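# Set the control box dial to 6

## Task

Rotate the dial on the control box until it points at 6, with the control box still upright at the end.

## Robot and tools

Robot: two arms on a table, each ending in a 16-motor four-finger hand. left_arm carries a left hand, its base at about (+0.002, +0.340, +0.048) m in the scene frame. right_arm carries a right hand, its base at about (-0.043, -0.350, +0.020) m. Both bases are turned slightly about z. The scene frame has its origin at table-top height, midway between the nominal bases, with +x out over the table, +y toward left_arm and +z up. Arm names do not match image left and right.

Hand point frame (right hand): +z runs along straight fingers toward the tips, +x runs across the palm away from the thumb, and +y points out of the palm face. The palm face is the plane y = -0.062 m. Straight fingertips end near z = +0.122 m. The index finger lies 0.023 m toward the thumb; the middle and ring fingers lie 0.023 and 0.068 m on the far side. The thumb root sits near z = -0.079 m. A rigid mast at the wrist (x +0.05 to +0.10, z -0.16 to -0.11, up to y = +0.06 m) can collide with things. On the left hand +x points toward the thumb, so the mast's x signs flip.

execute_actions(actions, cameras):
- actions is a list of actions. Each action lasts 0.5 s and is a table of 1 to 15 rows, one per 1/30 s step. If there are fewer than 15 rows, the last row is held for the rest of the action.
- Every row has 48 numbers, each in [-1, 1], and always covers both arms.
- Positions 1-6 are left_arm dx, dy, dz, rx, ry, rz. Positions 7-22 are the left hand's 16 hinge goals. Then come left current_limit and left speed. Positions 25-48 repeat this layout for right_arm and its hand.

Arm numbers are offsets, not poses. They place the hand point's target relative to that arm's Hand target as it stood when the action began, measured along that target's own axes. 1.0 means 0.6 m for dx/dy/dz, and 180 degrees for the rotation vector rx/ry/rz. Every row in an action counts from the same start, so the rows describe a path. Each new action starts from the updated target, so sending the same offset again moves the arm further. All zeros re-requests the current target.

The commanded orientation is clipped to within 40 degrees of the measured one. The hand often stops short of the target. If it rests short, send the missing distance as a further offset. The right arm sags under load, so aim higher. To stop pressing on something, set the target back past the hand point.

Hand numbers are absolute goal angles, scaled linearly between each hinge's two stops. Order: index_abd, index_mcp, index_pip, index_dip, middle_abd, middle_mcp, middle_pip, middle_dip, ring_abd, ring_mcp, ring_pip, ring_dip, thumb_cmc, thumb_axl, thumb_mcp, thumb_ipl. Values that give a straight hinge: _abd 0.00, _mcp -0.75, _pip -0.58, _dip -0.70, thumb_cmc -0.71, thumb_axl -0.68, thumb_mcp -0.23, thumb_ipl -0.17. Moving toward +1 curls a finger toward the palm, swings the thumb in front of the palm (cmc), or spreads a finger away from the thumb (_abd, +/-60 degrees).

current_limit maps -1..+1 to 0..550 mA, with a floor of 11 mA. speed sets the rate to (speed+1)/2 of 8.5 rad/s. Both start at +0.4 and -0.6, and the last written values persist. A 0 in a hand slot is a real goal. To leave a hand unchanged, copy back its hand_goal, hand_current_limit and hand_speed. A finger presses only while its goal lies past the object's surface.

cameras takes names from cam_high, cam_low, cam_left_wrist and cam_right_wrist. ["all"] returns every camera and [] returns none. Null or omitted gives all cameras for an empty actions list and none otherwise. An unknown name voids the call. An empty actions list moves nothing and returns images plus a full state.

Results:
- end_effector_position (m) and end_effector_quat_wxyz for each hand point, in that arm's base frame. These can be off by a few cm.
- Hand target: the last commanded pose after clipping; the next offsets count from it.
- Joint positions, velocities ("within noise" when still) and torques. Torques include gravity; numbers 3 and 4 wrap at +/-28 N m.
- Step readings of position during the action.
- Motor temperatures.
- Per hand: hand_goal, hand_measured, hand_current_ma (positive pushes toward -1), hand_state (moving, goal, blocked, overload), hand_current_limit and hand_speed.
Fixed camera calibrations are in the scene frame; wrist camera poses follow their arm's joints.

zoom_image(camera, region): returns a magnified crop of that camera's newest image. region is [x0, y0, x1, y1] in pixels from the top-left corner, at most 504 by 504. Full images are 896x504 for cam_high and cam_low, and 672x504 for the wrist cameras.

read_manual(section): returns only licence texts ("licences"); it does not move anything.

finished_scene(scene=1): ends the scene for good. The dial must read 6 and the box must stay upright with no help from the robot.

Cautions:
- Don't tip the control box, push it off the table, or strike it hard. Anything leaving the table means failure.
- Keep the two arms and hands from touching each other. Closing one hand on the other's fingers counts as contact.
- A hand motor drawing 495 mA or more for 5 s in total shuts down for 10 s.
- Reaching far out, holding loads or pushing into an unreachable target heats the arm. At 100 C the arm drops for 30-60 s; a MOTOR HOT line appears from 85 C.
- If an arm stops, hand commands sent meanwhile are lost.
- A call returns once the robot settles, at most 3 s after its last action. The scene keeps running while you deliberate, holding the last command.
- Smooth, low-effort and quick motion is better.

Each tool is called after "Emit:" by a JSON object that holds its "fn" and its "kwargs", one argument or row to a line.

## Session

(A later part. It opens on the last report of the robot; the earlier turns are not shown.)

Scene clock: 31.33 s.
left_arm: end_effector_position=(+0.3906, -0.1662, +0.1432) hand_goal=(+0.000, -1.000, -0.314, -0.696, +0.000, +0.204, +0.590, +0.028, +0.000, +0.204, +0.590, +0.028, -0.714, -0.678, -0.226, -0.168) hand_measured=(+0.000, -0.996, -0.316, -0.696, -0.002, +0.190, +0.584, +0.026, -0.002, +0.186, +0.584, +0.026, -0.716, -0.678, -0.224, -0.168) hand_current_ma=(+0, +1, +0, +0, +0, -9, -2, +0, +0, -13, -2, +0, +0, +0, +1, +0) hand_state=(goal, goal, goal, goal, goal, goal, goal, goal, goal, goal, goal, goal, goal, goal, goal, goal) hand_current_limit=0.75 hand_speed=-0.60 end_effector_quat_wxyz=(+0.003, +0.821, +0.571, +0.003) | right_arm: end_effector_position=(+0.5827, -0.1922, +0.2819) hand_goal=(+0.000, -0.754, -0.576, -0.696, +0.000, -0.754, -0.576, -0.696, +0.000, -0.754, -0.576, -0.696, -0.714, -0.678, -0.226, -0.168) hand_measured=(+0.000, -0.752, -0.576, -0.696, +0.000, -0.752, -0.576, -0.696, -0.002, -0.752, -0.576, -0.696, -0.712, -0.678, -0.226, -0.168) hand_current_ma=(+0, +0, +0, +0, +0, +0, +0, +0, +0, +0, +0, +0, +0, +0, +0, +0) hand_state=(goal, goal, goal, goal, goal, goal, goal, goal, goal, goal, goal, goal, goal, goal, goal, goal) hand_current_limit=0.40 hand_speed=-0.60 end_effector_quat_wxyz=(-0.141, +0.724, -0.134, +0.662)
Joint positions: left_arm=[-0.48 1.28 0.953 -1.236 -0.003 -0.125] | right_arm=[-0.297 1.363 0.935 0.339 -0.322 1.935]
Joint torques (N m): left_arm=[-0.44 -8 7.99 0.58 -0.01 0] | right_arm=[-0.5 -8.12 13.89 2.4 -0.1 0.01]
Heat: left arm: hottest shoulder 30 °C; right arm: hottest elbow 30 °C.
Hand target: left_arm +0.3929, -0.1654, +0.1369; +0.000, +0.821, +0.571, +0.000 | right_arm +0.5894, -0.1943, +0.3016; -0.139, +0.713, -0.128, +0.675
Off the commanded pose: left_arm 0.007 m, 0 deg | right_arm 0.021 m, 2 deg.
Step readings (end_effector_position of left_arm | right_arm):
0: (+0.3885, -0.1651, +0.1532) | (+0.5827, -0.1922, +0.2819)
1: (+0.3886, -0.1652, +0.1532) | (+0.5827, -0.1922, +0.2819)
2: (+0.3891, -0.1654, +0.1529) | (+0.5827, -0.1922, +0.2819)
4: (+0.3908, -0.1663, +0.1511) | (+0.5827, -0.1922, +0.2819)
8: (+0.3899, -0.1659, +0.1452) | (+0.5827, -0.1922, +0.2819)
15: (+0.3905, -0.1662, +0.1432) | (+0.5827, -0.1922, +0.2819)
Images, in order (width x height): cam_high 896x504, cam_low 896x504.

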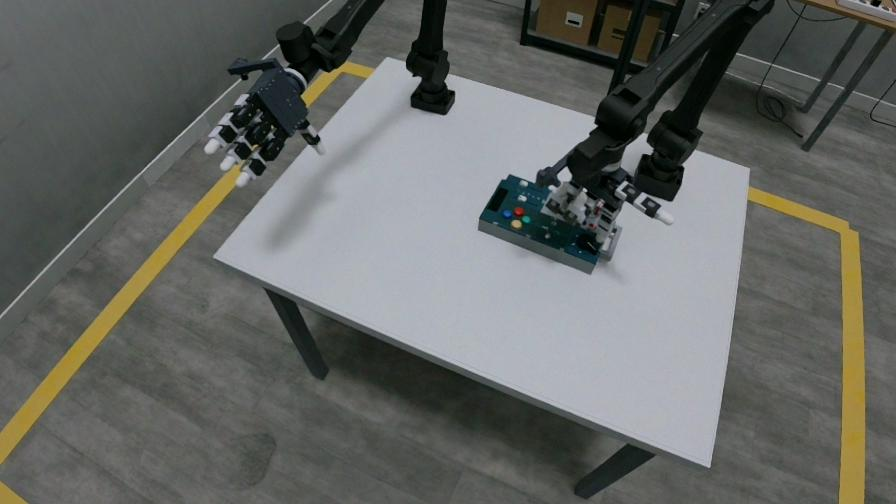

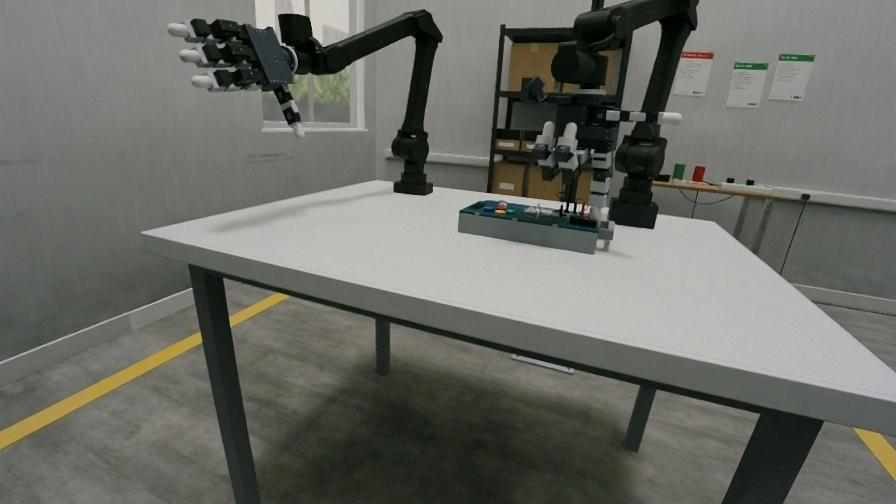

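Emit:
{"fn": "execute_actions", "kwargs": {
  "actions": [
    [[0,0,0.0167,0,0,0,0,-1,-0.314,-0.696,0,0.205,0.591,0.029,0,0.205,0.591,0.029,-0.714,-0.678,-0.226,-0.168,0.75,-0.6,0,0,0,0,0,0,0,-0.754,-0.576,-0.696,0,-0.754,-0.576,-0.696,0,-0.754,-0.576,-0.696,-0.714,-0.678,-0.226,-0.168,0.4,-0.6]]
  ],
  "cameras": ["cam_high", "cam_low"]
}}

Emit:
{"fn": "zoom_image", "kwargs": {
  "camera": "cam_low",
  "region": [560, 180, 620, 240]
}}

Emit:
{"fn": "zoom_image", "kwargs": {
  "camera": "cam_high",
  "region": [560, 200, 630, 270]
}}

Scene clock: 32.37 s.
left_arm: end_effector_position=(+0.3910, -0.1664, +0.1354) hand_goal=(+0.000, -1.000, -0.314, -0.696, +0.000, +0.204, +0.590, +0.028, +0.000, +0.204, +0.590, +0.028, -0.714, -0.678, -0.226, -0.168) hand_measured=(+0.002, -1.000, -0.316, -0.696, -0.002, +0.190, +0.584, +0.026, -0.002, +0.186, +0.584, +0.026, -0.716, -0.678, -0.224, -0.168) hand_current_ma=(+0, +0, +0, +0, +0, -9, -2, +0, +0, -13, -2, +0, +0, +0, +1, +0) hand_state=(goal, goal, goal, goal, goal, goal, goal, goal, goal, goal, goal, goal, goal, goal, goal, goal) hand_current_limit=0.75 hand_speed=-0.60 end_effector_quat_wxyz=(+0.004, +0.821, +0.571, +0.003) | right_arm: end_effector_position=(+0.5827, -0.1922, +0.2819) hand_goal=(+0.000, -0.754, -0.576, -0.696, +0.000, -0.754, -0.576, -0.696, +0.000, -0.754, -0.576, -0.696, -0.714, -0.678, -0.226, -0.168) hand_measured=(+0.000, -0.752, -0.576, -0.696, +0.000, -0.752, -0.576, -0.696, -0.002, -0.752, -0.576, -0.696, -0.712, -0.678, -0.226, -0.168) hand_current_ma=(+0, +0, +0, +0, +0, +0, +0, +0, +0, +0, +0, +0, +0, +0, +0, +0) hand_state=(goal, goal, goal, goal, goal, goal, goal, goal, goal, goal, goal, goal, goal, goal, goal, goal) hand_current_limit=0.40 hand_speed=-0.60 end_effector_quat_wxyz=(-0.141, +0.724, -0.134, +0.662)
Joint positions: left_arm=[-0.48 1.287 0.937 -1.211 -0.003 -0.125] | right_arm=[-0.297 1.363 0.935 0.339 -0.322 1.935]
Joint torques (N m): left_arm=[-0.73 -8.59 7.76 0.81 -0.02 -0.02] | right_arm=[-0.44 -8.12 13.9 2.4 -0.1 0.01]
Heat: left arm: hottest shoulder 30 °C; right arm: hottest elbow 30 °C.
Hand target: left_arm +0.3929, -0.1654, +0.1267; +0.000, +0.821, +0.571, +0.000 | right_arm +0.5894, -0.1943, +0.3016; -0.139, +0.713, -0.128, +0.675
Off the commanded pose: left_arm 0.009 m, 1 deg | right_arm 0.021 m, 2 deg.
Step readings (end_effector_position of left_arm | right_arm):
0: (+0.3906, -0.1662, +0.1432) | (+0.5827, -0.1922, +0.2819)
1: (+0.3907, -0.1663, +0.1433) | (+0.5827, -0.1922, +0.2819)
2: (+0.3909, -0.1664, +0.1430) | (+0.5827, -0.1922, +0.2819)
4: (+0.3915, -0.1667, +0.1414) | (+0.5827, -0.1922, +0.2819)
8: (+0.3907, -0.1663, +0.1358) | (+0.5827, -0.1922, +0.2819)
15: (+0.3910, -0.1664, +0.1354) | (+0.5827, -0.1922, +0.2819)
Images, in order (width x height): cam_high 896x504, cam_low 896x504.

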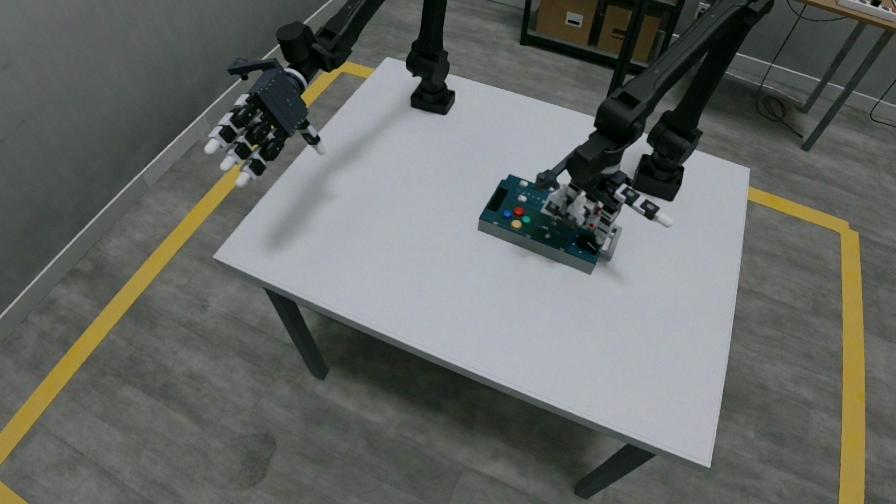

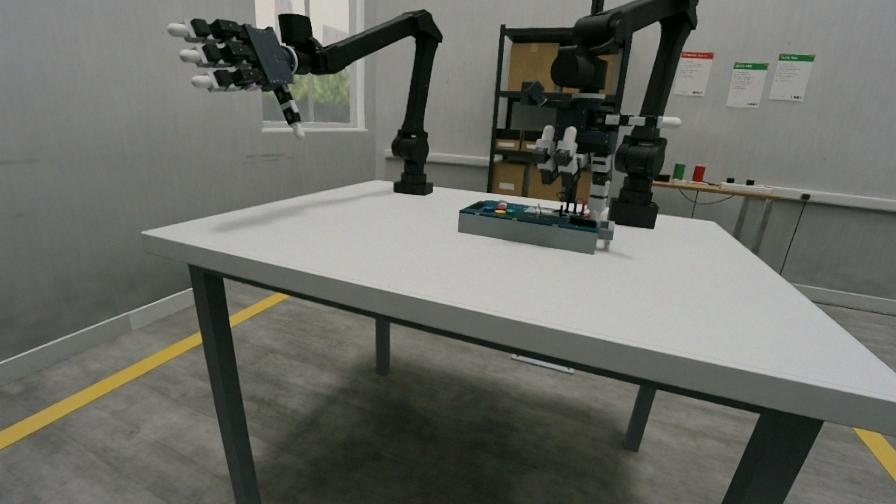

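Scaled by 8.400 from the camera's 896x504 image, which has a finer 1280x720 frame.

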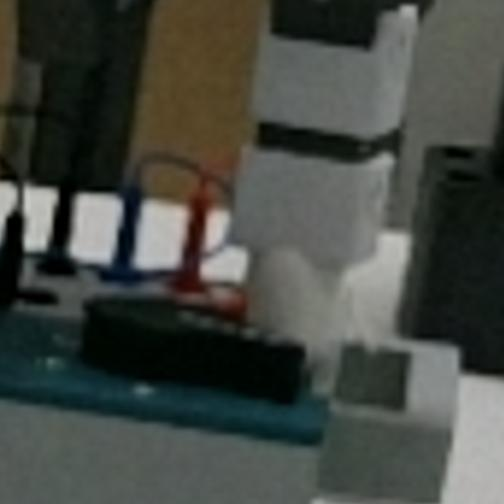

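Scaled by 7.200 from the camera's 896x504 image, which has a finer 1280x720 frame.

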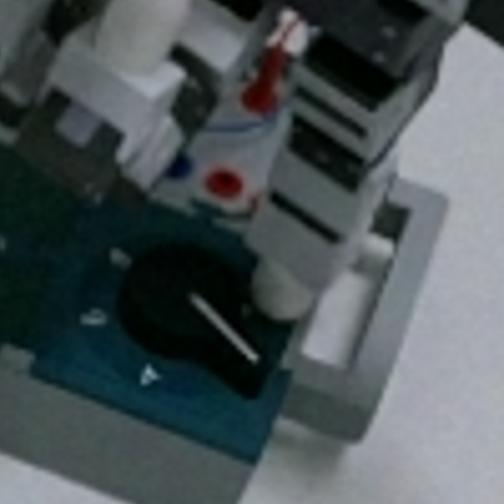

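Emit:
{"fn": "execute_actions", "kwargs": {
  "actions": [
    [[-0.0382,-0.0079,0,0,0,0.1111,0,-1,-0.314,-0.696,0,0.205,0.591,0.029,0,0.205,0.591,0.029,-0.714,-0.678,-0.226,-0.168,0.75,-0.6,0,0,0,0,0,0,0,-0.754,-0.576,-0.696,0,-0.754,-0.576,-0.696,0,-0.754,-0.576,-0.696,-0.714,-0.678,-0.226,-0.168,0.4,-0.6]]
  ],
  "cameras": ["cam_high", "cam_low"]
}}

Emit:
{"fn": "zoom_image", "kwargs": {
  "camera": "cam_high",
  "region": [560, 200, 630, 270]
}}

Scene clock: 34.03 s.
left_arm: end_effector_position=(+0.3785, -0.1886, +0.1349) hand_goal=(+0.000, -1.000, -0.314, -0.696, +0.000, +0.204, +0.590, +0.028, +0.000, +0.204, +0.590, +0.028, -0.714, -0.678, -0.226, -0.168) hand_measured=(+0.044, -1.000, -0.356, -0.720, -0.002, +0.190, +0.584, +0.026, -0.002, +0.186, +0.584, +0.026, -0.716, -0.678, -0.224, -0.168) hand_current_ma=(+40, +0, -46, -18, +0, -9, -2, +0, +0, -13, -2, +0, +0, +0, +1, +0) hand_state=(blocked, goal, blocked, blocked, goal, goal, goal, goal, goal, goal, goal, goal, goal, goal, goal, goal) hand_current_limit=0.75 hand_speed=-0.60 end_effector_quat_wxyz=(+0.003, +0.905, +0.425, +0.002) | right_arm: end_effector_position=(+0.5827, -0.1922, +0.2819) hand_goal=(+0.000, -0.754, -0.576, -0.696, +0.000, -0.754, -0.576, -0.696, +0.000, -0.754, -0.576, -0.696, -0.714, -0.678, -0.226, -0.168) hand_measured=(+0.000, -0.752, -0.576, -0.696, +0.000, -0.752, -0.576, -0.696, -0.002, -0.752, -0.576, -0.696, -0.712, -0.678, -0.226, -0.168) hand_current_ma=(+0, +0, +0, +0, +0, +0, +0, +0, +0, +0, +0, +0, +0, +0, +0, +0) hand_state=(goal, goal, goal, goal, goal, goal, goal, goal, goal, goal, goal, goal, goal, goal, goal, goal) hand_current_limit=0.40 hand_speed=-0.60 end_effector_quat_wxyz=(-0.141, +0.724, -0.134, +0.662)
Joint positions: left_arm=[-0.469 1.269 0.92 -1.214 0.001 0.224] | right_arm=[-0.297 1.363 0.935 0.339 -0.322 1.935]
Joint torques (N m): left_arm=[-0.91 -8.18 7.34 0.91 -0.1 0.13] | right_arm=[-0.44 -8.12 13.89 2.41 -0.1 0.01]
Heat: left arm: hottest shoulder 30 °C; right arm: hottest elbow 30 °C.
Hand target: left_arm +0.3804, -0.1853, +0.1267; +0.000, +0.908, +0.420, +0.000 | right_arm +0.5894, -0.1943, +0.3016; -0.139, +0.713, -0.128, +0.675
Off the commanded pose: left_arm 0.009 m, 1 deg | right_arm 0.021 m, 2 deg.
Step readings (end_effector_position of left_arm | right_arm):
0: (+0.3910, -0.1664, +0.1354) | (+0.5827, -0.1922, +0.2819)
1: (+0.3910, -0.1667, +0.1354) | (+0.5827, -0.1922, +0.2819)
2: (+0.3907, -0.1683, +0.1352) | (+0.5827, -0.1922, +0.2819)
4: (+0.3890, -0.1724, +0.1350) | (+0.5827, -0.1922, +0.2819)
8: (+0.3831, -0.1806, +0.1354) | (+0.5827, -0.1922, +0.2819)
15: (+0.3801, -0.1863, +0.1351) | (+0.5827, -0.1922, +0.2819)
Images, in order (width x height): cam_high 896x504, cam_low 896x504.

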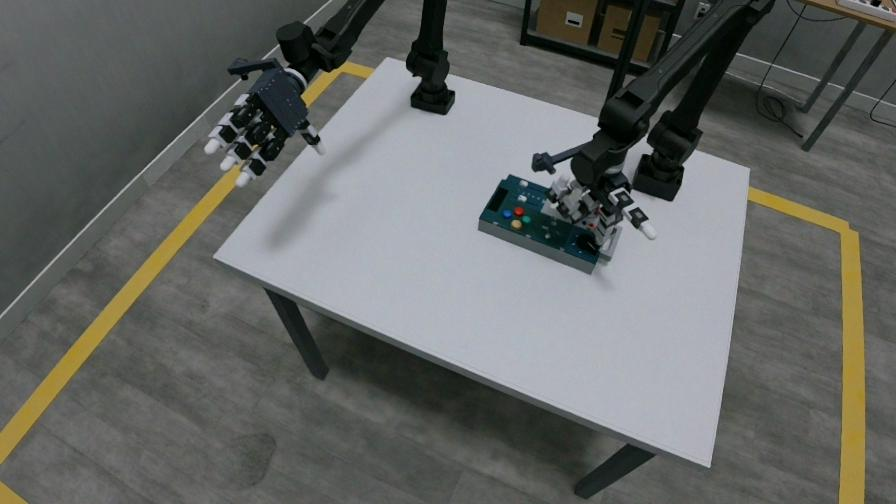

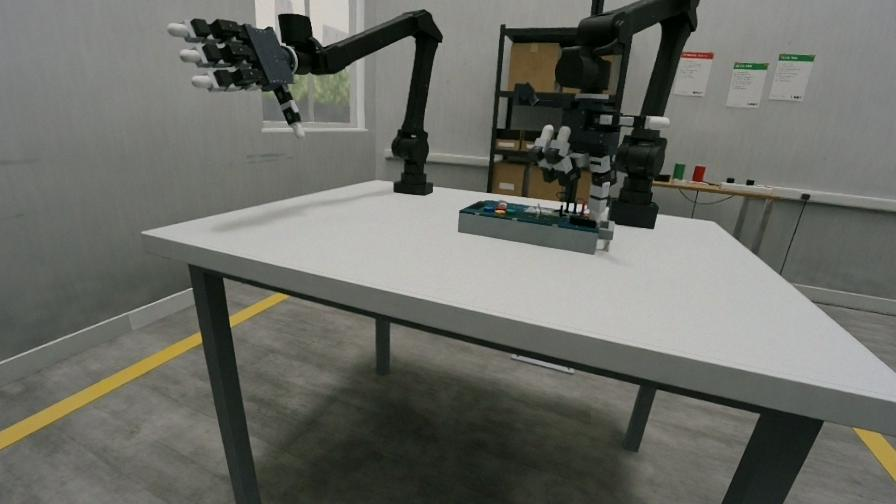

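Scaled by 7.200 from the camera's 896x504 image, which has a finer 1280x720 frame.

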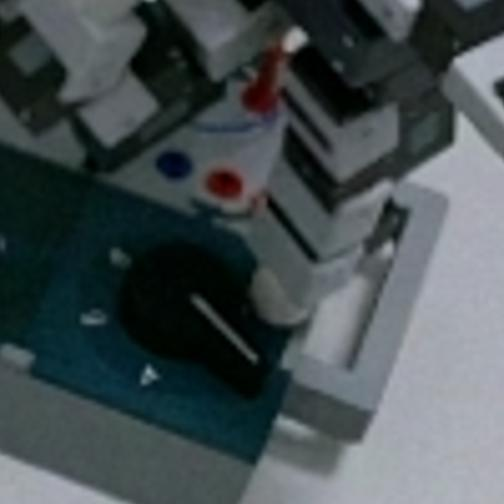

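Emit:
{"fn": "execute_actions", "kwargs": {
  "actions": [
    [[-0.0373,-0.0115,-0.0205,0,0,0.1111,0,-1,-0.314,-0.696,0,0.205,0.591,0.029,0,0.205,0.591,0.029,-0.714,-0.678,-0.226,-0.168,0.75,-0.6,0,0,0,0,0,0,0,-0.754,-0.576,-0.696,0,-0.754,-0.576,-0.696,0,-0.754,-0.576,-0.696,-0.714,-0.678,-0.226,-0.168,0.4,-0.6]]
  ],
  "cameras": ["cam_high", "cam_low"]
}}

Emit:
{"fn": "zoom_image", "kwargs": {
  "camera": "cam_high",
  "region": [560, 200, 630, 270]
}}

Emit:
{"fn": "zoom_image", "kwargs": {
  "camera": "cam_low",
  "region": [560, 180, 620, 240]
}}

Scene clock: 35.90 s.
left_arm: end_effector_position=(+0.3606, -0.2001, +0.1371) hand_goal=(+0.000, -1.000, -0.314, -0.696, +0.000, +0.204, +0.590, +0.028, +0.000, +0.204, +0.590, +0.028, -0.714, -0.678, -0.226, -0.168) hand_measured=(+0.002, -0.998, -0.316, -0.700, -0.002, +0.190, +0.584, +0.026, -0.002, +0.186, +0.584, +0.026, -0.716, -0.678, -0.224, -0.168) hand_current_ma=(+0, +0, +0, -1, +0, -9, -2, +0, +0, -13, -2, +0, +0, +0, +1, +0) hand_state=(goal, goal, goal, goal, goal, goal, goal, goal, goal, goal, goal, goal, goal, goal, goal, goal) hand_current_limit=0.75 hand_speed=-0.60 end_effector_quat_wxyz=(+0.000, +0.966, +0.258, +0.003) | right_arm: end_effector_position=(+0.5827, -0.1922, +0.2819) hand_goal=(+0.000, -0.754, -0.576, -0.696, +0.000, -0.754, -0.576, -0.696, +0.000, -0.754, -0.576, -0.696, -0.714, -0.678, -0.226, -0.168) hand_measured=(+0.000, -0.752, -0.576, -0.696, +0.000, -0.752, -0.576, -0.696, -0.002, -0.752, -0.576, -0.696, -0.712, -0.678, -0.226, -0.168) hand_current_ma=(+0, +0, +0, +0, +0, +0, +0, +0, +0, +0, +0, +0, +0, +0, +0, +0) hand_state=(goal, goal, goal, goal, goal, goal, goal, goal, goal, goal, goal, goal, goal, goal, goal, goal) hand_current_limit=0.40 hand_speed=-0.60 end_effector_quat_wxyz=(-0.141, +0.724, -0.134, +0.662)
Joint positions: left_arm=[-0.432 1.252 0.912 -1.227 -0.003 0.617] | right_arm=[-0.297 1.363 0.935 0.339 -0.322 1.935]
Joint torques (N m): left_arm=[-0.32 -9.17 8.55 -0.08 0.14 0.04] | right_arm=[-0.44 -8.06 13.91 2.41 -0.1 0.01]
Heat: left arm: hottest shoulder 30 °C; right arm: hottest elbow 31 °C.
Hand target: left_arm +0.3608, -0.1978, +0.1392; +0.000, +0.967, +0.256, +0.001 | right_arm +0.5894, -0.1943, +0.3016; -0.139, +0.713, -0.128, +0.675
Off the commanded pose: left_arm 0.003 m, 0 deg | right_arm 0.021 m, 2 deg.
Step readings (end_effector_position of left_arm | right_arm):
0: (+0.3785, -0.1887, +0.1349) | (+0.5827, -0.1922, +0.2819)
1: (+0.3783, -0.1889, +0.1350) | (+0.5827, -0.1922, +0.2819)
2: (+0.3771, -0.1899, +0.1353) | (+0.5827, -0.1922, +0.2819)
4: (+0.3735, -0.1925, +0.1357) | (+0.5827, -0.1922, +0.2819)
8: (+0.3676, -0.1948, +0.1367) | (+0.5827, -0.1922, +0.2819)
15: (+0.3634, -0.1980, +0.1371) | (+0.5827, -0.1922, +0.2819)
Images, in order (width x height): cam_high 896x504, cam_low 896x504.

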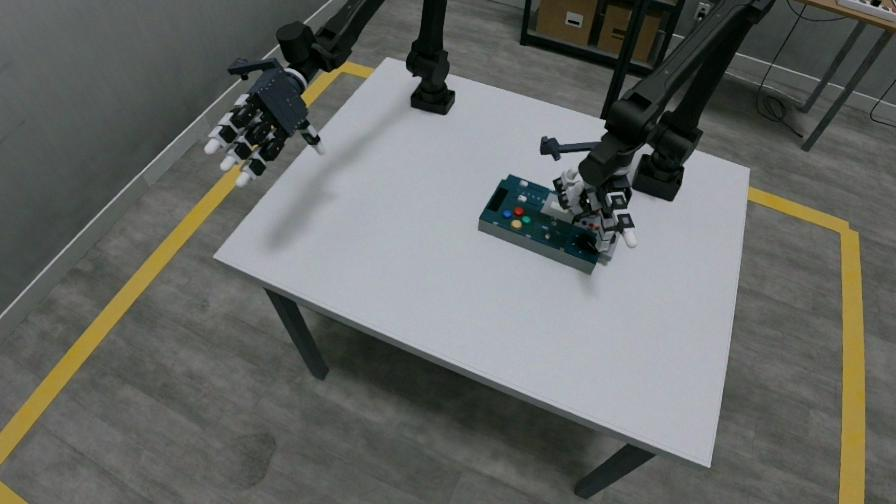

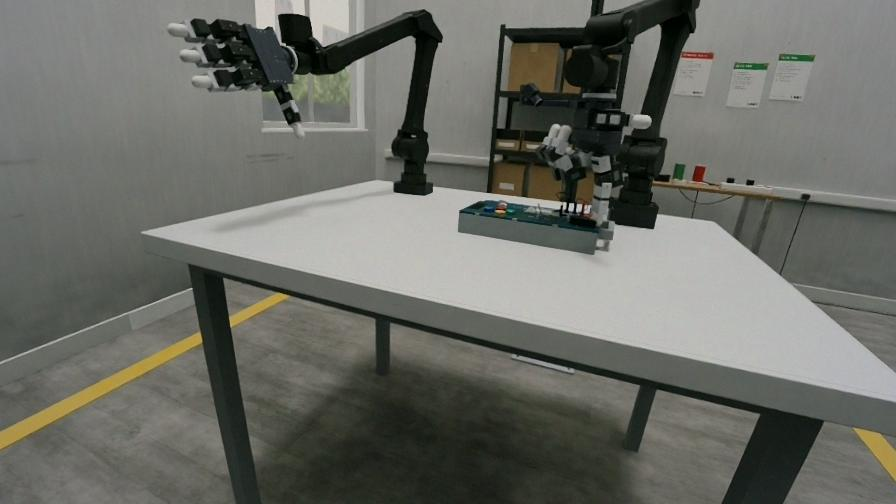

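Scaled by 7.200 from the camera's 896x504 image, which has a finer 1280x720 frame.

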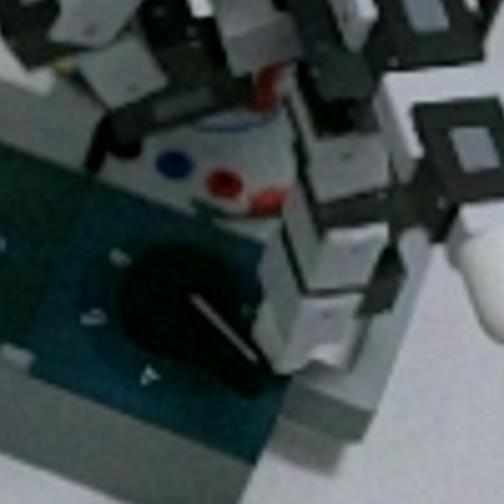

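Scaled by 8.400 from the camera's 896x504 image, which has a finer 1280x720 frame.

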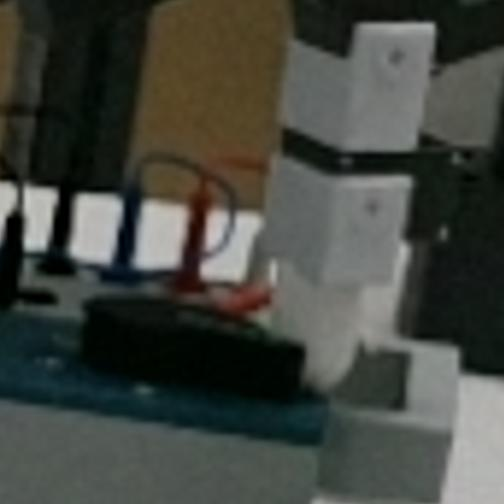

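Emit:
{"fn": "execute_actions", "kwargs": {
  "actions": [
    [[-0.0382,-0.0078,0,0,0,0.1111,0,-1,-0.314,-0.696,0,0.205,0.591,0.029,0,0.205,0.591,0.029,-0.714,-0.678,-0.226,-0.168,0.75,-0.6,0,0,0,0,0,0,0,-0.754,-0.576,-0.696,0,-0.754,-0.576,-0.696,0,-0.754,-0.576,-0.696,-0.714,-0.678,-0.226,-0.168,0.4,-0.6]]
  ],
  "cameras": ["cam_high", "cam_low"]
}}

Emit:
{"fn": "zoom_image", "kwargs": {
  "camera": "cam_high",
  "region": [560, 200, 630, 270]
}}

Emit:
{"fn": "zoom_image", "kwargs": {
  "camera": "cam_low",
  "region": [560, 180, 620, 240]
}}

Scene clock: 37.47 s.
left_arm: end_effector_position=(+0.3359, -0.2040, +0.1358) hand_goal=(+0.000, -1.000, -0.314, -0.696, +0.000, +0.204, +0.590, +0.028, +0.000, +0.204, +0.590, +0.028, -0.714, -0.678, -0.226, -0.168) hand_measured=(+0.020, -1.000, -0.330, -0.702, -0.002, +0.190, +0.584, +0.026, -0.002, +0.186, +0.584, +0.026, -0.716, -0.678, -0.224, -0.168) hand_current_ma=(+11, +0, -8, -1, +0, -9, -2, +0, +0, -13, -2, +0, +0, +0, +1, +0) hand_state=(blocked, goal, goal, goal, goal, goal, goal, goal, goal, goal, goal, goal, goal, goal, goal, goal) hand_current_limit=0.75 hand_speed=-0.60 end_effector_quat_wxyz=(-0.006, +0.996, +0.091, -0.002) | right_arm: end_effector_position=(+0.5827, -0.1922, +0.2819) hand_goal=(+0.000, -0.754, -0.576, -0.696, +0.000, -0.754, -0.576, -0.696, +0.000, -0.754, -0.576, -0.696, -0.714, -0.678, -0.226, -0.168) hand_measured=(+0.000, -0.752, -0.576, -0.696, +0.000, -0.752, -0.576, -0.696, -0.002, -0.752, -0.576, -0.696, -0.712, -0.678, -0.226, -0.168) hand_current_ma=(+0, +0, +0, +0, +0, +0, +0, +0, +0, +0, +0, +0, +0, +0, +0, +0) hand_state=(goal, goal, goal, goal, goal, goal, goal, goal, goal, goal, goal, goal, goal, goal, goal, goal) hand_current_limit=0.40 hand_speed=-0.60 end_effector_quat_wxyz=(-0.141, +0.724, -0.134, +0.662)
Joint positions: left_arm=[-0.398 1.246 0.908 -1.243 -0.008 0.991] | right_arm=[-0.297 1.363 0.935 0.339 -0.322 1.935]
Joint torques (N m): left_arm=[-1.44 -8.82 8.44 0.53 0.34 0.12] | right_arm=[-0.44 -8.12 13.9 2.41 -0.1 0.01]
Heat: left arm: hottest shoulder 30 °C; right arm: hottest elbow 31 °C.
Hand target: left_arm +0.3384, -0.2051, +0.1391; +0.000, +0.996, +0.084, +0.000 | right_arm +0.5894, -0.1943, +0.3016; -0.139, +0.713, -0.128, +0.675
Off the commanded pose: left_arm 0.004 m, 1 deg | right_arm 0.021 m, 2 deg.
Step readings (end_effector_position of left_arm | right_arm):
0: (+0.3605, -0.2001, +0.1371) | (+0.5827, -0.1922, +0.2819)
1: (+0.3603, -0.2003, +0.1370) | (+0.5827, -0.1922, +0.2819)
2: (+0.3592, -0.2006, +0.1369) | (+0.5827, -0.1922, +0.2819)
4: (+0.3547, -0.2018, +0.1362) | (+0.5827, -0.1922, +0.2819)
8: (+0.3461, -0.2026, +0.1359) | (+0.5827, -0.1922, +0.2819)
15: (+0.3385, -0.2035, +0.1358) | (+0.5827, -0.1922, +0.2819)
Images, in order (width x height): cam_high 896x504, cam_low 896x504.

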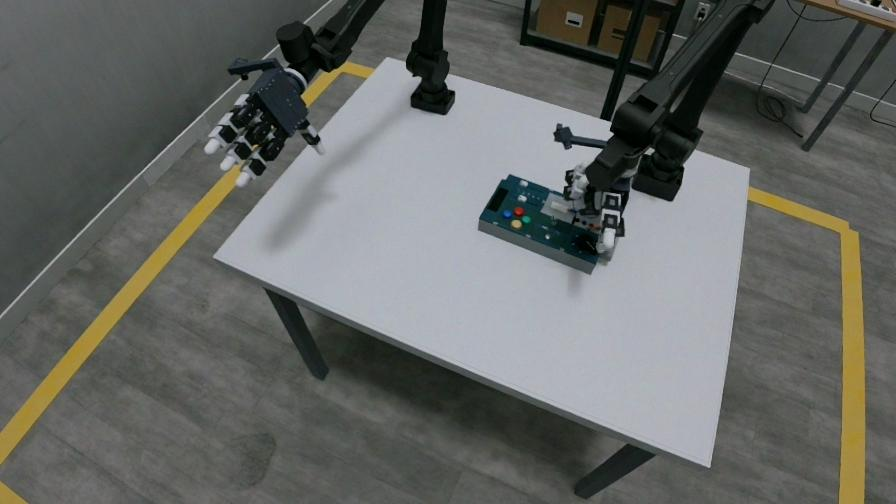

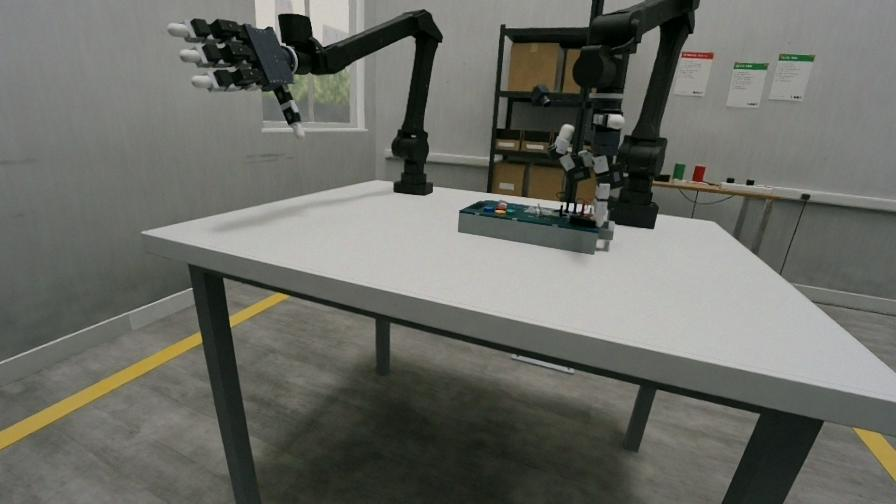

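Scaled by 7.200 from the camera's 896x504 image, which has a finer 1280x720 frame.

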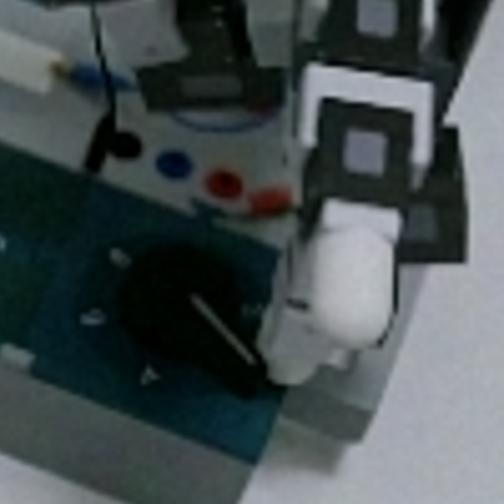

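Scaled by 8.400 from the camera's 896x504 image, which has a finer 1280x720 frame.

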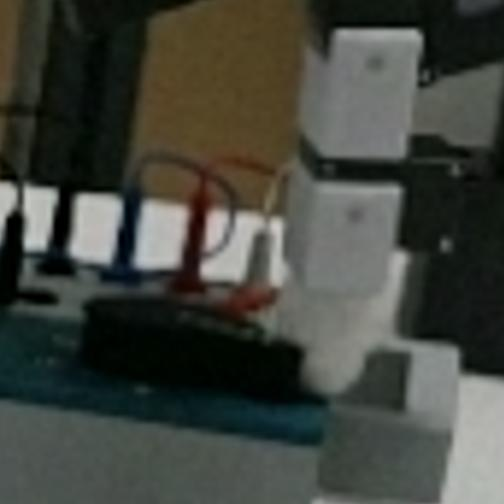

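Emit:
{"fn": "execute_actions", "kwargs": {
  "actions": [
    [[0.0533,-0.0102,0,0,0,-0.1667,0,-1,-0.314,-0.696,0,0.205,0.591,0.029,0,0.205,0.591,0.029,-0.714,-0.678,-0.226,-0.168,0.75,-0.6,0,0,0,0,0,0,0,-0.754,-0.576,-0.696,0,-0.754,-0.576,-0.696,0,-0.754,-0.576,-0.696,-0.714,-0.678,-0.226,-0.168,0.4,-0.6]],
    [[-0.005,0.0095,0,0,0,0,0,-1,-0.314,-0.696,0,0.205,0.591,0.029,0,0.205,0.591,0.029,-0.714,-0.678,-0.226,-0.168,0.75,-0.6,0,0,0,0,0,0,0,-0.754,-0.576,-0.696,0,-0.754,-0.576,-0.696,0,-0.754,-0.576,-0.696,-0.714,-0.678,-0.226,-0.168,0.4,-0.6]]
  ],
  "cameras": ["cam_high", "cam_low"]
}}

Emit:
{"fn": "zoom_image", "kwargs": {
  "camera": "cam_high",
  "region": [560, 200, 630, 270]
}}

Emit:
{"fn": "zoom_image", "kwargs": {
  "camera": "cam_low",
  "region": [560, 180, 620, 240]
}}

Scene clock: 40.27 s.
left_arm: end_effector_position=(+0.3626, -0.1939, +0.1354) hand_goal=(+0.000, -1.000, -0.314, -0.696, +0.000, +0.204, +0.590, +0.028, +0.000, +0.204, +0.590, +0.028, -0.714, -0.678, -0.226, -0.168) hand_measured=(-0.004, -0.990, -0.310, -0.694, -0.002, +0.190, +0.584, +0.026, -0.002, +0.186, +0.584, +0.026, -0.714, -0.678, -0.224, -0.168) hand_current_ma=(-1, +5, +1, +0, +0, -9, -2, +0, +0, -13, -1, +0, +0, +0, +1, +0) hand_state=(goal, goal, goal, goal, goal, goal, goal, goal, goal, goal, goal, goal, goal, goal, goal, goal) hand_current_limit=0.75 hand_speed=-0.60 end_effector_quat_wxyz=(-0.003, +0.942, +0.337, -0.003) | right_arm: end_effector_position=(+0.5827, -0.1922, +0.2819) hand_goal=(+0.000, -0.754, -0.576, -0.696, +0.000, -0.754, -0.576, -0.696, +0.000, -0.754, -0.576, -0.696, -0.714, -0.678, -0.226, -0.168) hand_measured=(+0.000, -0.752, -0.576, -0.696, +0.000, -0.752, -0.576, -0.696, -0.002, -0.752, -0.576, -0.696, -0.712, -0.678, -0.226, -0.168) hand_current_ma=(+0, +0, +0, +0, +0, +0, +0, +0, +0, +0, +0, +0, +0, +0, +0, +0) hand_state=(goal, goal, goal, goal, goal, goal, goal, goal, goal, goal, goal, goal, goal, goal, goal, goal) hand_current_limit=0.40 hand_speed=-0.60 end_effector_quat_wxyz=(-0.141, +0.724, -0.134, +0.662)
Joint positions: left_arm=[-0.453 1.248 0.908 -1.238 0.001 0.43] | right_arm=[-0.297 1.363 0.935 0.339 -0.322 1.935]
Joint torques (N m): left_arm=[-1.96 -8 9.89 0.31 -0.04 -0.11] | right_arm=[-0.44 -8.18 13.9 2.4 -0.09 0.01]
Heat: left arm: hottest shoulder 30 °C; right arm: hottest elbow 31 °C.
Hand target: left_arm +0.3703, -0.2001, +0.1391; +0.000, +0.941, +0.339, +0.000 | right_arm +0.5894, -0.1943, +0.3016; -0.139, +0.713, -0.128, +0.675
Off the commanded pose: left_arm 0.010 m, 1 deg | right_arm 0.021 m, 2 deg.
Step readings (end_effector_position of left_arm | right_arm):
0: (+0.3358, -0.2041, +0.1358) | (+0.5827, -0.1922, +0.2819)
1: (+0.3360, -0.2041, +0.1358) | (+0.5827, -0.1922, +0.2819)
2: (+0.3376, -0.2038, +0.1361) | (+0.5827, -0.1922, +0.2819)
4: (+0.3434, -0.2022, +0.1367) | (+0.5827, -0.1922, +0.2819)
8: (+0.3549, -0.1954, +0.1372) | (+0.5827, -0.1922, +0.2819)
15: (+0.3618, -0.1926, +0.1368) | (+0.5827, -0.1922, +0.2819)
16: (+0.3621, -0.1924, +0.1367) | (+0.5827, -0.1922, +0.2819)
17: (+0.3622, -0.1926, +0.1367) | (+0.5827, -0.1922, +0.2819)
19: (+0.3623, -0.1932, +0.1366) | (+0.5827, -0.1922, +0.2819)
23: (+0.3619, -0.1948, +0.1359) | (+0.5827, -0.1922, +0.2819)
30: (+0.3625, -0.1941, +0.1354) | (+0.5827, -0.1922, +0.2819)
Images, in order (width x height): cam_high 896x504, cam_low 896x504.

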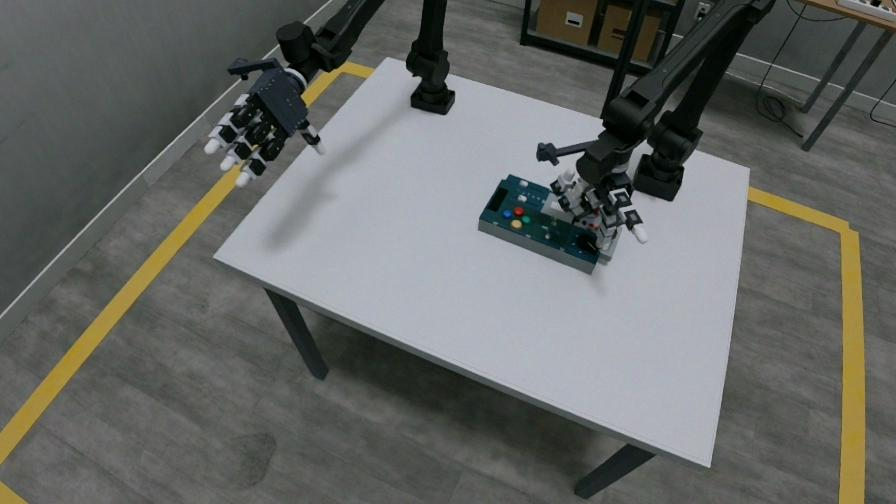

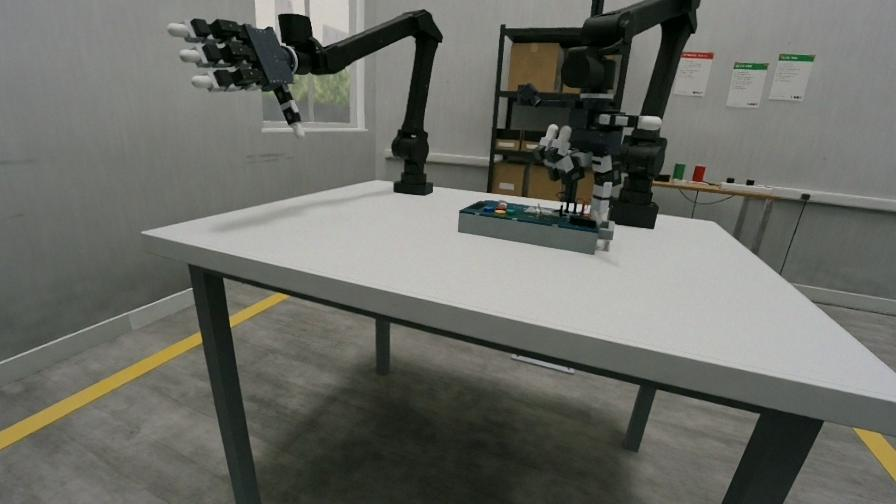

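Scaled by 7.200 from the camera's 896x504 image, which has a finer 1280x720 frame.

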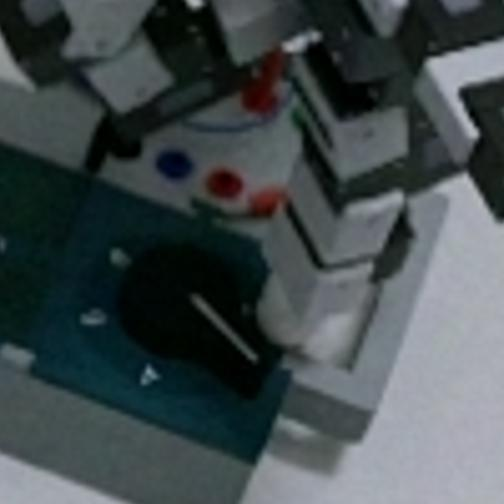

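Scaled by 8.400 from the camera's 896x504 image, which has a finer 1280x720 frame.

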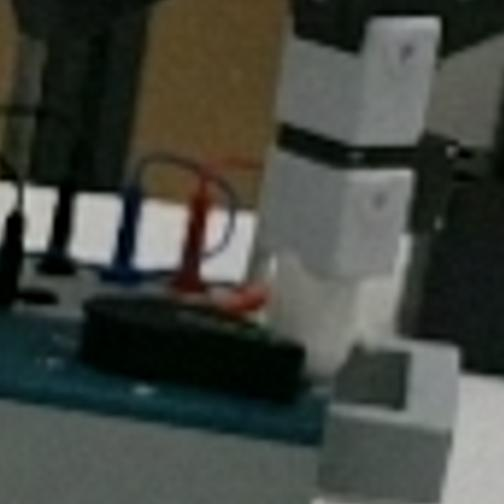

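Emit:
{"fn": "execute_actions", "kwargs": {
  "actions": [
    [[-0.045,-0.0168,-0.0067,0,0,0.1389,0,-1,-0.314,-0.696,0,0.205,0.591,0.029,0,0.205,0.591,0.029,-0.714,-0.678,-0.226,-0.168,0.75,-0.6,0,0,0,0,0,0,0,-0.754,-0.576,-0.696,0,-0.754,-0.576,-0.696,0,-0.754,-0.576,-0.696,-0.714,-0.678,-0.226,-0.168,0.4,-0.6]]
  ],
  "cameras": ["cam_high", "cam_low"]
}}

Emit:
{"fn": "zoom_image", "kwargs": {
  "camera": "cam_high",
  "region": [560, 200, 630, 270]
}}

Emit:
{"fn": "zoom_image", "kwargs": {
  "camera": "cam_low",
  "region": [560, 180, 620, 240]
}}

Scene clock: 42.03 s.
left_arm: end_effector_position=(+0.3380, -0.2078, +0.1365) hand_goal=(+0.000, -1.000, -0.314, -0.696, +0.000, +0.204, +0.590, +0.028, +0.000, +0.204, +0.590, +0.028, -0.714, -0.678, -0.226, -0.168) hand_measured=(+0.008, -1.000, -0.326, -0.700, -0.002, +0.190, +0.584, +0.026, -0.002, +0.186, +0.584, +0.026, -0.714, -0.678, -0.224, -0.168) hand_current_ma=(+2, +0, -5, -1, +0, -9, -2, +0, +0, -13, -1, +0, +0, +0, +1, +0) hand_state=(goal, goal, goal, goal, goal, goal, goal, goal, goal, goal, goal, goal, goal, goal, goal, goal) hand_current_limit=0.75 hand_speed=-0.60 end_effector_quat_wxyz=(-0.006, +0.991, +0.133, -0.003) | right_arm: end_effector_position=(+0.5827, -0.1922, +0.2819) hand_goal=(+0.000, -0.754, -0.576, -0.696, +0.000, -0.754, -0.576, -0.696, +0.000, -0.754, -0.576, -0.696, -0.714, -0.678, -0.226, -0.168) hand_measured=(+0.000, -0.752, -0.576, -0.696, +0.000, -0.752, -0.576, -0.696, -0.002, -0.752, -0.576, -0.696, -0.712, -0.678, -0.226, -0.168) hand_current_ma=(+0, +0, +0, +0, +0, +0, +0, +0, +0, +0, +0, +0, +0, +0, +0, +0) hand_state=(goal, goal, goal, goal, goal, goal, goal, goal, goal, goal, goal, goal, goal, goal, goal, goal) hand_current_limit=0.40 hand_speed=-0.60 end_effector_quat_wxyz=(-0.141, +0.724, -0.134, +0.662)
Joint positions: left_arm=[-0.424 1.243 0.908 -1.248 -0.007 0.879] | right_arm=[-0.297 1.363 0.935 0.339 -0.322 1.935]
Joint torques (N m): left_arm=[-0.56 -8.41 9.37 0.09 0.25 0.11] | right_arm=[-0.5 -8.18 13.9 2.4 -0.1 0.01]
Heat: left arm: hottest shoulder 30 °C; right arm: hottest elbow 31 °C.
Hand target: left_arm +0.3431, -0.2095, +0.1431; +0.000, +0.992, +0.127, +0.001 | right_arm +0.5894, -0.1943, +0.3016; -0.139, +0.713, -0.128, +0.675
Off the commanded pose: left_arm 0.008 m, 1 deg | right_arm 0.021 m, 2 deg.
Step readings (end_effector_position of left_arm | right_arm):
0: (+0.3627, -0.1939, +0.1354) | (+0.5827, -0.1922, +0.2819)
1: (+0.3626, -0.1939, +0.1353) | (+0.5827, -0.1922, +0.2819)
2: (+0.3617, -0.1950, +0.1353) | (+0.5827, -0.1922, +0.2819)
4: (+0.3584, -0.1983, +0.1351) | (+0.5827, -0.1922, +0.2819)
8: (+0.3503, -0.2048, +0.1364) | (+0.5827, -0.1922, +0.2819)
15: (+0.3418, -0.2070, +0.1366) | (+0.5827, -0.1922, +0.2819)
Images, in order (width x height): cam_high 896x504, cam_low 896x504.

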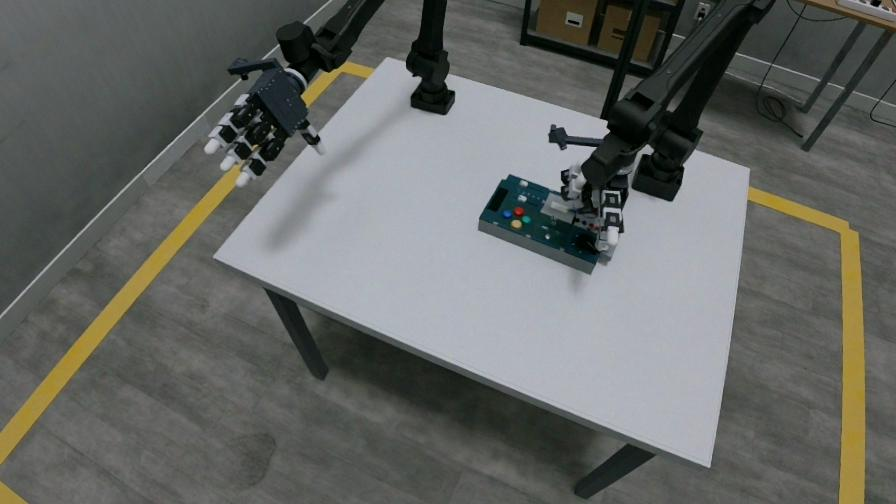

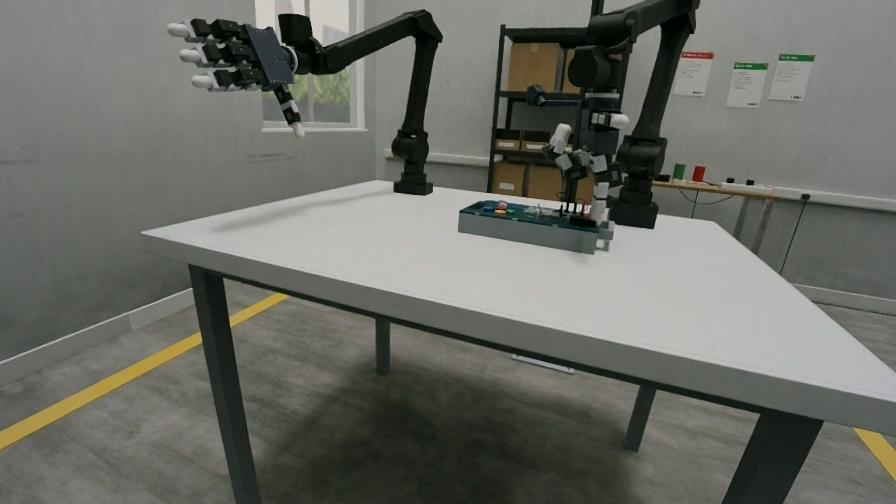

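Scaled by 7.200 from the camera's 896x504 image, which has a finer 1280x720 frame.

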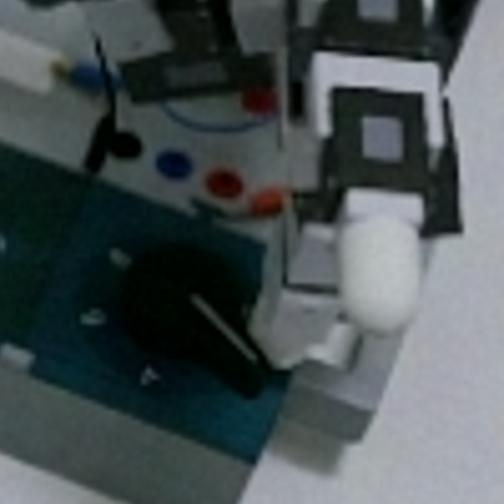

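Scaled by 8.400 from the camera's 896x504 image, which has a finer 1280x720 frame.

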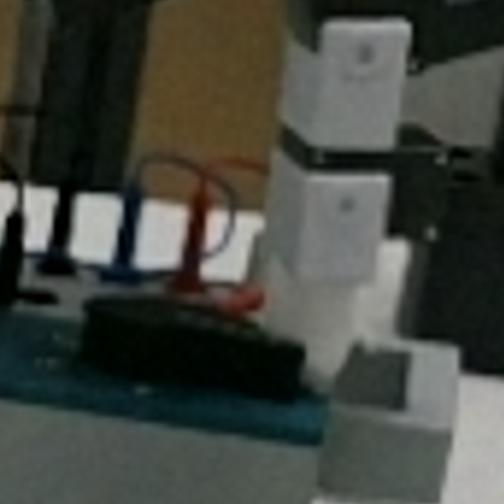

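Emit:
{"fn": "execute_actions", "kwargs": {
  "actions": [
    [[-0.0597,-0.0168,0,0,0,0.1667,0,-1,-0.314,-0.696,0,0.205,0.591,0.029,0,0.205,0.591,0.029,-0.714,-0.678,-0.226,-0.168,0.75,-0.6,0,0,0,0,0,0,0,-0.754,-0.576,-0.696,0,-0.754,-0.576,-0.696,0,-0.754,-0.576,-0.696,-0.714,-0.678,-0.226,-0.168,0.4,-0.6]]
  ],
  "cameras": ["cam_high", "cam_low"]
}}

Emit:
{"fn": "zoom_image", "kwargs": {
  "camera": "cam_high",
  "region": [560, 200, 630, 270]
}}

Emit:
{"fn": "zoom_image", "kwargs": {
  "camera": "cam_low",
  "region": [560, 180, 620, 240]
}}

Scene clock: 43.90 s.
left_arm: end_effector_position=(+0.2986, -0.2019, +0.1360) hand_goal=(+0.000, -1.000, -0.314, -0.696, +0.000, +0.204, +0.590, +0.028, +0.000, +0.204, +0.590, +0.028, -0.714, -0.678, -0.226, -0.168) hand_measured=(+0.026, -1.000, -0.342, -0.708, -0.002, +0.190, +0.584, +0.026, -0.002, +0.186, +0.584, +0.026, -0.714, -0.678, -0.224, -0.168) hand_current_ma=(+16, +0, -23, -6, +0, -9, -2, +0, +0, -13, -1, +0, +0, +0, +1, +0) hand_state=(blocked, goal, blocked, goal, goal, goal, goal, goal, goal, goal, goal, goal, goal, goal, goal, goal) hand_current_limit=0.75 hand_speed=-0.60 end_effector_quat_wxyz=(-0.013, +0.992, -0.122, -0.007) | right_arm: end_effector_position=(+0.5827, -0.1922, +0.2819) hand_goal=(+0.000, -0.754, -0.576, -0.696, +0.000, -0.754, -0.576, -0.696, +0.000, -0.754, -0.576, -0.696, -0.714, -0.678, -0.226, -0.168) hand_measured=(+0.000, -0.752, -0.576, -0.696, +0.000, -0.752, -0.576, -0.696, -0.002, -0.752, -0.576, -0.696, -0.712, -0.678, -0.226, -0.168) hand_current_ma=(+0, +0, +0, +0, +0, +0, +0, +0, +0, +0, +0, +0, +0, +0, +0, +0) hand_state=(goal, goal, goal, goal, goal, goal, goal, goal, goal, goal, goal, goal, goal, goal, goal, goal) hand_current_limit=0.40 hand_speed=-0.60 end_effector_quat_wxyz=(-0.141, +0.724, -0.134, +0.662)
Joint positions: left_arm=[-0.376 1.238 0.905 -1.259 -0.021 1.438] | right_arm=[-0.297 1.363 0.935 0.339 -0.322 1.935]
Joint torques (N m): left_arm=[-1.79 -7.82 9.61 0.44 0.69 0.11] | right_arm=[-0.44 -8.12 13.89 2.4 -0.09 0.01]
Heat: left arm: hottest shoulder 30 °C; right arm: hottest elbow 32 °C.
Hand target: left_arm +0.3057, -0.2088, +0.1430; +0.000, +0.991, -0.134, +0.000 | right_arm +0.5894, -0.1943, +0.3016; -0.139, +0.713, -0.128, +0.675
Off the commanded pose: left_arm 0.012 m, 2 deg | right_arm 0.021 m, 2 deg.
Step readings (end_effector_position of left_arm | right_arm):
0: (+0.3380, -0.2079, +0.1365) | (+0.5827, -0.1922, +0.2819)
1: (+0.3377, -0.2079, +0.1364) | (+0.5827, -0.1922, +0.2819)
2: (+0.3356, -0.2077, +0.1361) | (+0.5827, -0.1922, +0.2819)
4: (+0.3293, -0.2070, +0.1355) | (+0.5827, -0.1922, +0.2819)
8: (+0.3158, -0.2048, +0.1352) | (+0.5827, -0.1922, +0.2819)
15: (+0.3044, -0.2019, +0.1356) | (+0.5827, -0.1922, +0.2819)
Images, in order (width x height): cam_high 896x504, cam_low 896x504.

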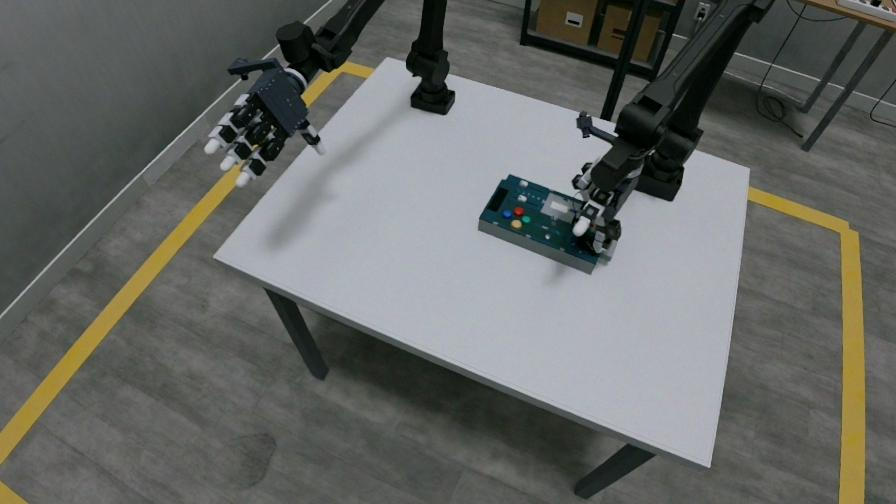

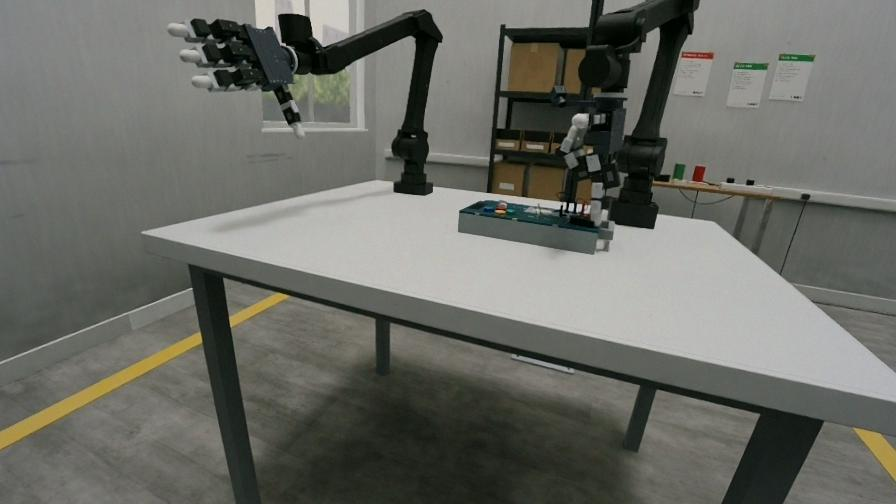

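Scaled by 7.200 from the camera's 896x504 image, which has a finer 1280x720 frame.

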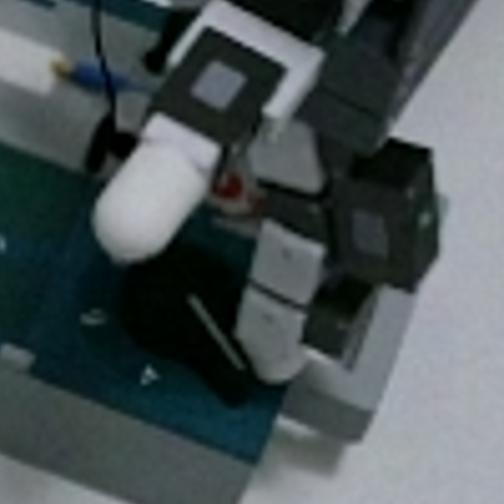

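Scaled by 8.400 from the camera's 896x504 image, which has a finer 1280x720 frame.

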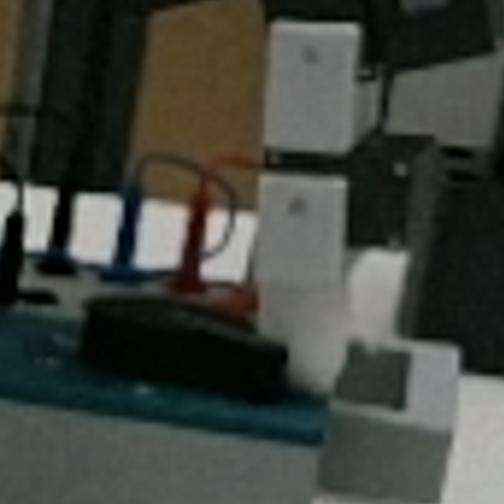

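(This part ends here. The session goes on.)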